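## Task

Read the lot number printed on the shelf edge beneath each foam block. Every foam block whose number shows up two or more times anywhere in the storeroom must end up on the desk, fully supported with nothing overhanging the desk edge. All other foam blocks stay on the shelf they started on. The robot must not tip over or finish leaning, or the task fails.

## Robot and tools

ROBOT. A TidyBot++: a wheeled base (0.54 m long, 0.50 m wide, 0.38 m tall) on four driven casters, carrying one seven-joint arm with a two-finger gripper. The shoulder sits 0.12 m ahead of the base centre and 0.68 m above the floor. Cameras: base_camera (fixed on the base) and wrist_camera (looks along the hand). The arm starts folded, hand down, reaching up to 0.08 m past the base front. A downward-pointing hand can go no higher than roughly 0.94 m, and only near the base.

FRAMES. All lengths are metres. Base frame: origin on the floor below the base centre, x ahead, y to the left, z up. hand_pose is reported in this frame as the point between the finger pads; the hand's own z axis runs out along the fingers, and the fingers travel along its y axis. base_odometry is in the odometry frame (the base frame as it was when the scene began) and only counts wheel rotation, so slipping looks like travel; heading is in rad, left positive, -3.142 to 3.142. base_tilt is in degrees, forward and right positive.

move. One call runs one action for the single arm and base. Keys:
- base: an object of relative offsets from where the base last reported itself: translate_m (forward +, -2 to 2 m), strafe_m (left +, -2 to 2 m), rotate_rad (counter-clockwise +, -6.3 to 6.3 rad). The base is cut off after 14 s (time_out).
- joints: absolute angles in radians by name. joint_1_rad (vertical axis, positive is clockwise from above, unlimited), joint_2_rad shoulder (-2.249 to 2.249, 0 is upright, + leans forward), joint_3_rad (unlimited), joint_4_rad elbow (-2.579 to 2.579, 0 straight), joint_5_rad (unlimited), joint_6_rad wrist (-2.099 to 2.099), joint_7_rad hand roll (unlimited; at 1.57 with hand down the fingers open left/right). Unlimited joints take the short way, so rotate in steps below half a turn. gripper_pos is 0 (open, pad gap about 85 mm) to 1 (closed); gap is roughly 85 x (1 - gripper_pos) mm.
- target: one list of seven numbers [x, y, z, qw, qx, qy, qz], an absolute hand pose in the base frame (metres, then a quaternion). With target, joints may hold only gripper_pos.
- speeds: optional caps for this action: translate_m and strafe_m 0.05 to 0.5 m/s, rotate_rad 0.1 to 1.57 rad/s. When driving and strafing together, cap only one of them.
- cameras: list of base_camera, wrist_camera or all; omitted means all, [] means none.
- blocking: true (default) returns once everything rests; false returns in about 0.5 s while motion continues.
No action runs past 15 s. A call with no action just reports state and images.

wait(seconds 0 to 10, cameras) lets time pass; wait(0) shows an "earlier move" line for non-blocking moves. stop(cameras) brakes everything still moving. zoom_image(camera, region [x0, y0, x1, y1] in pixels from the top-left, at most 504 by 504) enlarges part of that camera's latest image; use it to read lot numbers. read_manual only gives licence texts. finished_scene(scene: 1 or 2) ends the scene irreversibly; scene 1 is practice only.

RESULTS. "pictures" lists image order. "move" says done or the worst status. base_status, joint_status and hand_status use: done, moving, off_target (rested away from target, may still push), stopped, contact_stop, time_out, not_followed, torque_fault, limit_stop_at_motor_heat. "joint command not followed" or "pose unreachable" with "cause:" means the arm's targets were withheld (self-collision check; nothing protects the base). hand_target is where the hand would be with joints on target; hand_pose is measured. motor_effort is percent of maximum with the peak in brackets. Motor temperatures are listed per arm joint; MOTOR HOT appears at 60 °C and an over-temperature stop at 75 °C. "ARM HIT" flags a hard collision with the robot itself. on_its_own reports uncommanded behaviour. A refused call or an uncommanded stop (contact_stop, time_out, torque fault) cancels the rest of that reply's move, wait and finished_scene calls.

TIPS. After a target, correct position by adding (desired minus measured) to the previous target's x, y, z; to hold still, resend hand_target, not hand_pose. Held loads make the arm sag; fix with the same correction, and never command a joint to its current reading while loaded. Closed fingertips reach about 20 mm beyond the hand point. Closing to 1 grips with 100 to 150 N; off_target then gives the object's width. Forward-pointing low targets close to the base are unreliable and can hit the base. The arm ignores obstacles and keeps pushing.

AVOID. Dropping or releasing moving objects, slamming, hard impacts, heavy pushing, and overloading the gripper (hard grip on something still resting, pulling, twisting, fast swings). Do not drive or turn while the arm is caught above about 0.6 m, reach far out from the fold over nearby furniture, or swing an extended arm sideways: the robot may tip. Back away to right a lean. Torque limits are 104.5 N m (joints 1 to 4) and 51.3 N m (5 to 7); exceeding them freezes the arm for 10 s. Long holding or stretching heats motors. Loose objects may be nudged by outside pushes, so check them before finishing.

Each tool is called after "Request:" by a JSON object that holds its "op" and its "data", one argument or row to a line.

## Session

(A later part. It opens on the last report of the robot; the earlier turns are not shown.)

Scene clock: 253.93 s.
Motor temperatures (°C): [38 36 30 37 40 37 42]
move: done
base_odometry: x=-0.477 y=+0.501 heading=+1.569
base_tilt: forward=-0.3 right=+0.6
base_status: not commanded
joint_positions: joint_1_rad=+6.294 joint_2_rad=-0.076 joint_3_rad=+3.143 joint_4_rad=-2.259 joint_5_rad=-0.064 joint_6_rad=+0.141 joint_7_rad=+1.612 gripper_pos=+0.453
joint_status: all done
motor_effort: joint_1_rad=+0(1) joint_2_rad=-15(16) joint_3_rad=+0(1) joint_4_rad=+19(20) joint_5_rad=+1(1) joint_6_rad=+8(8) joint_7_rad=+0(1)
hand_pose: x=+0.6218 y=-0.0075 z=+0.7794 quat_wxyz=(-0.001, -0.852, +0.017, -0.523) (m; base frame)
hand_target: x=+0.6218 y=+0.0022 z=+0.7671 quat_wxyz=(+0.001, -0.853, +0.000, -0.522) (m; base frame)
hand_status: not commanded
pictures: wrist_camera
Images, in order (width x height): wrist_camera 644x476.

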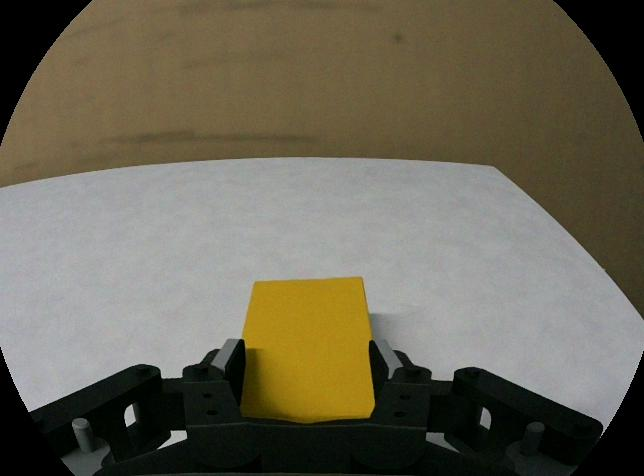

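Request:
{"op": "move", "data": {
  "joints": {"joint_2_rad":-0.036,"joint_4_rad":-2.308,"joint_6_rad":0.226},
  "cameras": ["wrist_camera"]
}}

Request:
{"op": "move", "data": {
  "joints": {"joint_2_rad":-0.053,"joint_4_rad":-2.286,"joint_6_rad":0.19},
  "cameras": []
}}

Request:
{"op": "move", "data": {
  "joints": {"gripper_pos":0},
  "cameras": []
}}

Request:
{"op": "move", "data": {
  "base": {"translate_m":-0.3},
  "joints": {"joint_2_rad":-0.15,"joint_4_rad":-1.7,"joint_6_rad":-0.7},
  "cameras": ["wrist_camera"]
}}

Scene clock: 254.73 s.
Motor temperatures (°C): [38 36 30 37 40 37 42]
move: done
base_odometry: x=-0.477 y=+0.501 heading=+1.569
base_tilt: forward=-0.3 right=+0.6
base_status: not commanded
joint_positions: joint_1_rad=+6.293 joint_2_rad=-0.071 joint_3_rad=+3.143 joint_4_rad=-2.276 joint_5_rad=-0.064 joint_6_rad=+0.182 joint_7_rad=+1.611 gripper_pos=+0.453
joint_status: all done
motor_effort: joint_1_rad=+1(1) joint_2_rad=-13(16) joint_3_rad=+2(2) joint_4_rad=+17(20) joint_5_rad=+1(1) joint_6_rad=+8(8) joint_7_rad=+0(0)
hand_pose: x=+0.6223 y=-0.0077 z=+0.7790 quat_wxyz=(-0.002, -0.848, +0.018, -0.530) (m; base frame)
hand_target: x=+0.6208 y=+0.0022 z=+0.7571 quat_wxyz=(+0.001, -0.854, +0.000, -0.521) (m; base frame)
hand_status: not commanded
pictures: wrist_camera
Images, in order (width x height): wrist_camera 644x476.

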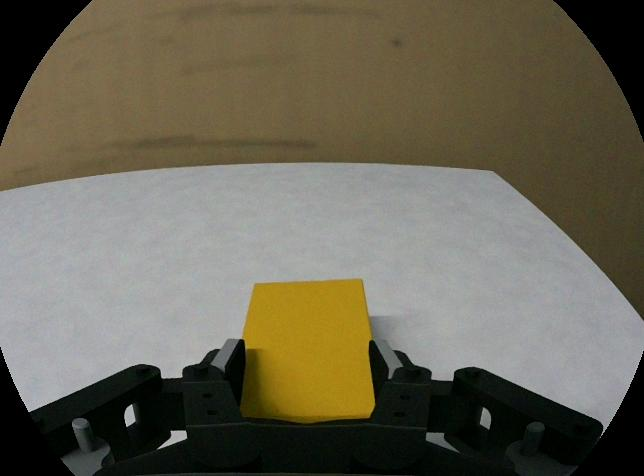

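Scene clock: 255.30 s.
Motor temperatures (°C): [38 36 30 37 40 37 42]
move: done
base_odometry: x=-0.477 y=+0.501 heading=+1.569
base_tilt: forward=-0.3 right=+0.6
base_status: not commanded
joint_positions: joint_1_rad=+6.293 joint_2_rad=-0.070 joint_3_rad=+3.143 joint_4_rad=-2.276 joint_5_rad=-0.064 joint_6_rad=+0.182 joint_7_rad=+1.611 gripper_pos=+0.453
joint_status: all done
motor_effort: joint_1_rad=+0(1) joint_2_rad=-13(15) joint_3_rad=+1(2) joint_4_rad=+18(19) joint_5_rad=+1(1) joint_6_rad=+7(8) joint_7_rad=+0(0)
hand_pose: x=+0.6225 y=-0.0077 z=+0.7791 quat_wxyz=(-0.002, -0.848, +0.018, -0.530) (m; base frame)
hand_target: x=+0.6218 y=+0.0022 z=+0.7671 quat_wxyz=(+0.001, -0.853, +0.000, -0.522) (m; base frame)
hand_status: not commanded
pictures: none
No camera images: "cameras" was empty.

Scene clock: 256.23 s.
Motor temperatures (°C): [38 36 30 37 40 37 42]
move: done
base_odometry: x=-0.477 y=+0.501 heading=+1.569
base_tilt: forward=-0.3 right=+0.6
base_status: not commanded
joint_positions: joint_1_rad=+6.293 joint_2_rad=-0.070 joint_3_rad=+3.143 joint_4_rad=-2.276 joint_5_rad=-0.064 joint_6_rad=+0.182 joint_7_rad=+1.611 gripper_pos=+0.000
joint_status: all done
motor_effort: joint_1_rad=-1(1) joint_2_rad=-15(16) joint_3_rad=+0(1) joint_4_rad=+18(19) joint_5_rad=+1(1) joint_6_rad=+8(8) joint_7_rad=+0(0)
hand_pose: x=+0.6225 y=-0.0077 z=+0.7789 quat_wxyz=(-0.002, -0.848, +0.018, -0.530) (m; base frame)
hand_target: x=+0.6218 y=+0.0022 z=+0.7671 quat_wxyz=(+0.001, -0.853, +0.000, -0.522) (m; base frame)
hand_status: not commanded
pictures: none
No camera images: "cameras" was empty.

Scene clock: 258.43 s.
Motor temperatures (°C): [38 36 30 37 40 37 42]
move: done
base_odometry: x=-0.477 y=+0.201 heading=+1.569
base_tilt: forward=-0.3 right=+0.6
base_status: done
joint_positions: joint_1_rad=+6.293 joint_2_rad=-0.152 joint_3_rad=+3.143 joint_4_rad=-1.714 joint_5_rad=-0.064 joint_6_rad=-0.649 joint_7_rad=+1.611 gripper_pos=+0.000
joint_status: all done
motor_effort: joint_1_rad=+0(1) joint_2_rad=-15(20) joint_3_rad=+0(1) joint_4_rad=+21(22) joint_5_rad=+0(1) joint_6_rad=+7(9) joint_7_rad=-1(1)
hand_pose: x=+0.6194 y=+0.0081 z=+0.9147 quat_wxyz=(+0.018, -0.893, +0.001, -0.449) (m; base frame)
hand_target: x=+0.6126 y=+0.0023 z=+0.9088 quat_wxyz=(+0.000, -0.902, -0.001, -0.431) (m; base frame)
hand_status: not commanded
pictures: wrist_camera
Images, in order (width x height): wrist_camera 644x476.

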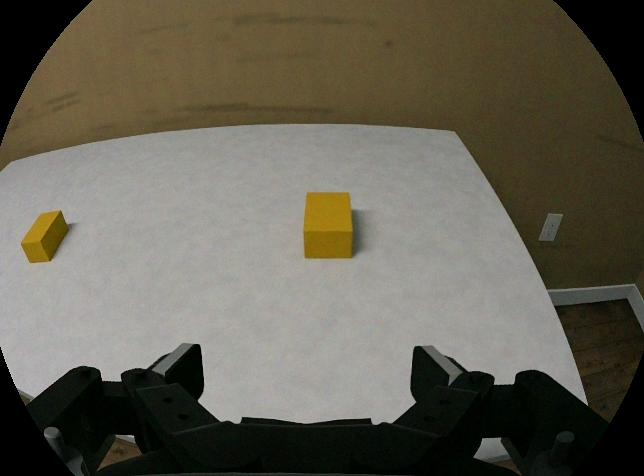

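Request:
{"op": "finished_scene", "data": {
  "scene": 2
}}

The scene is finished: the task was done.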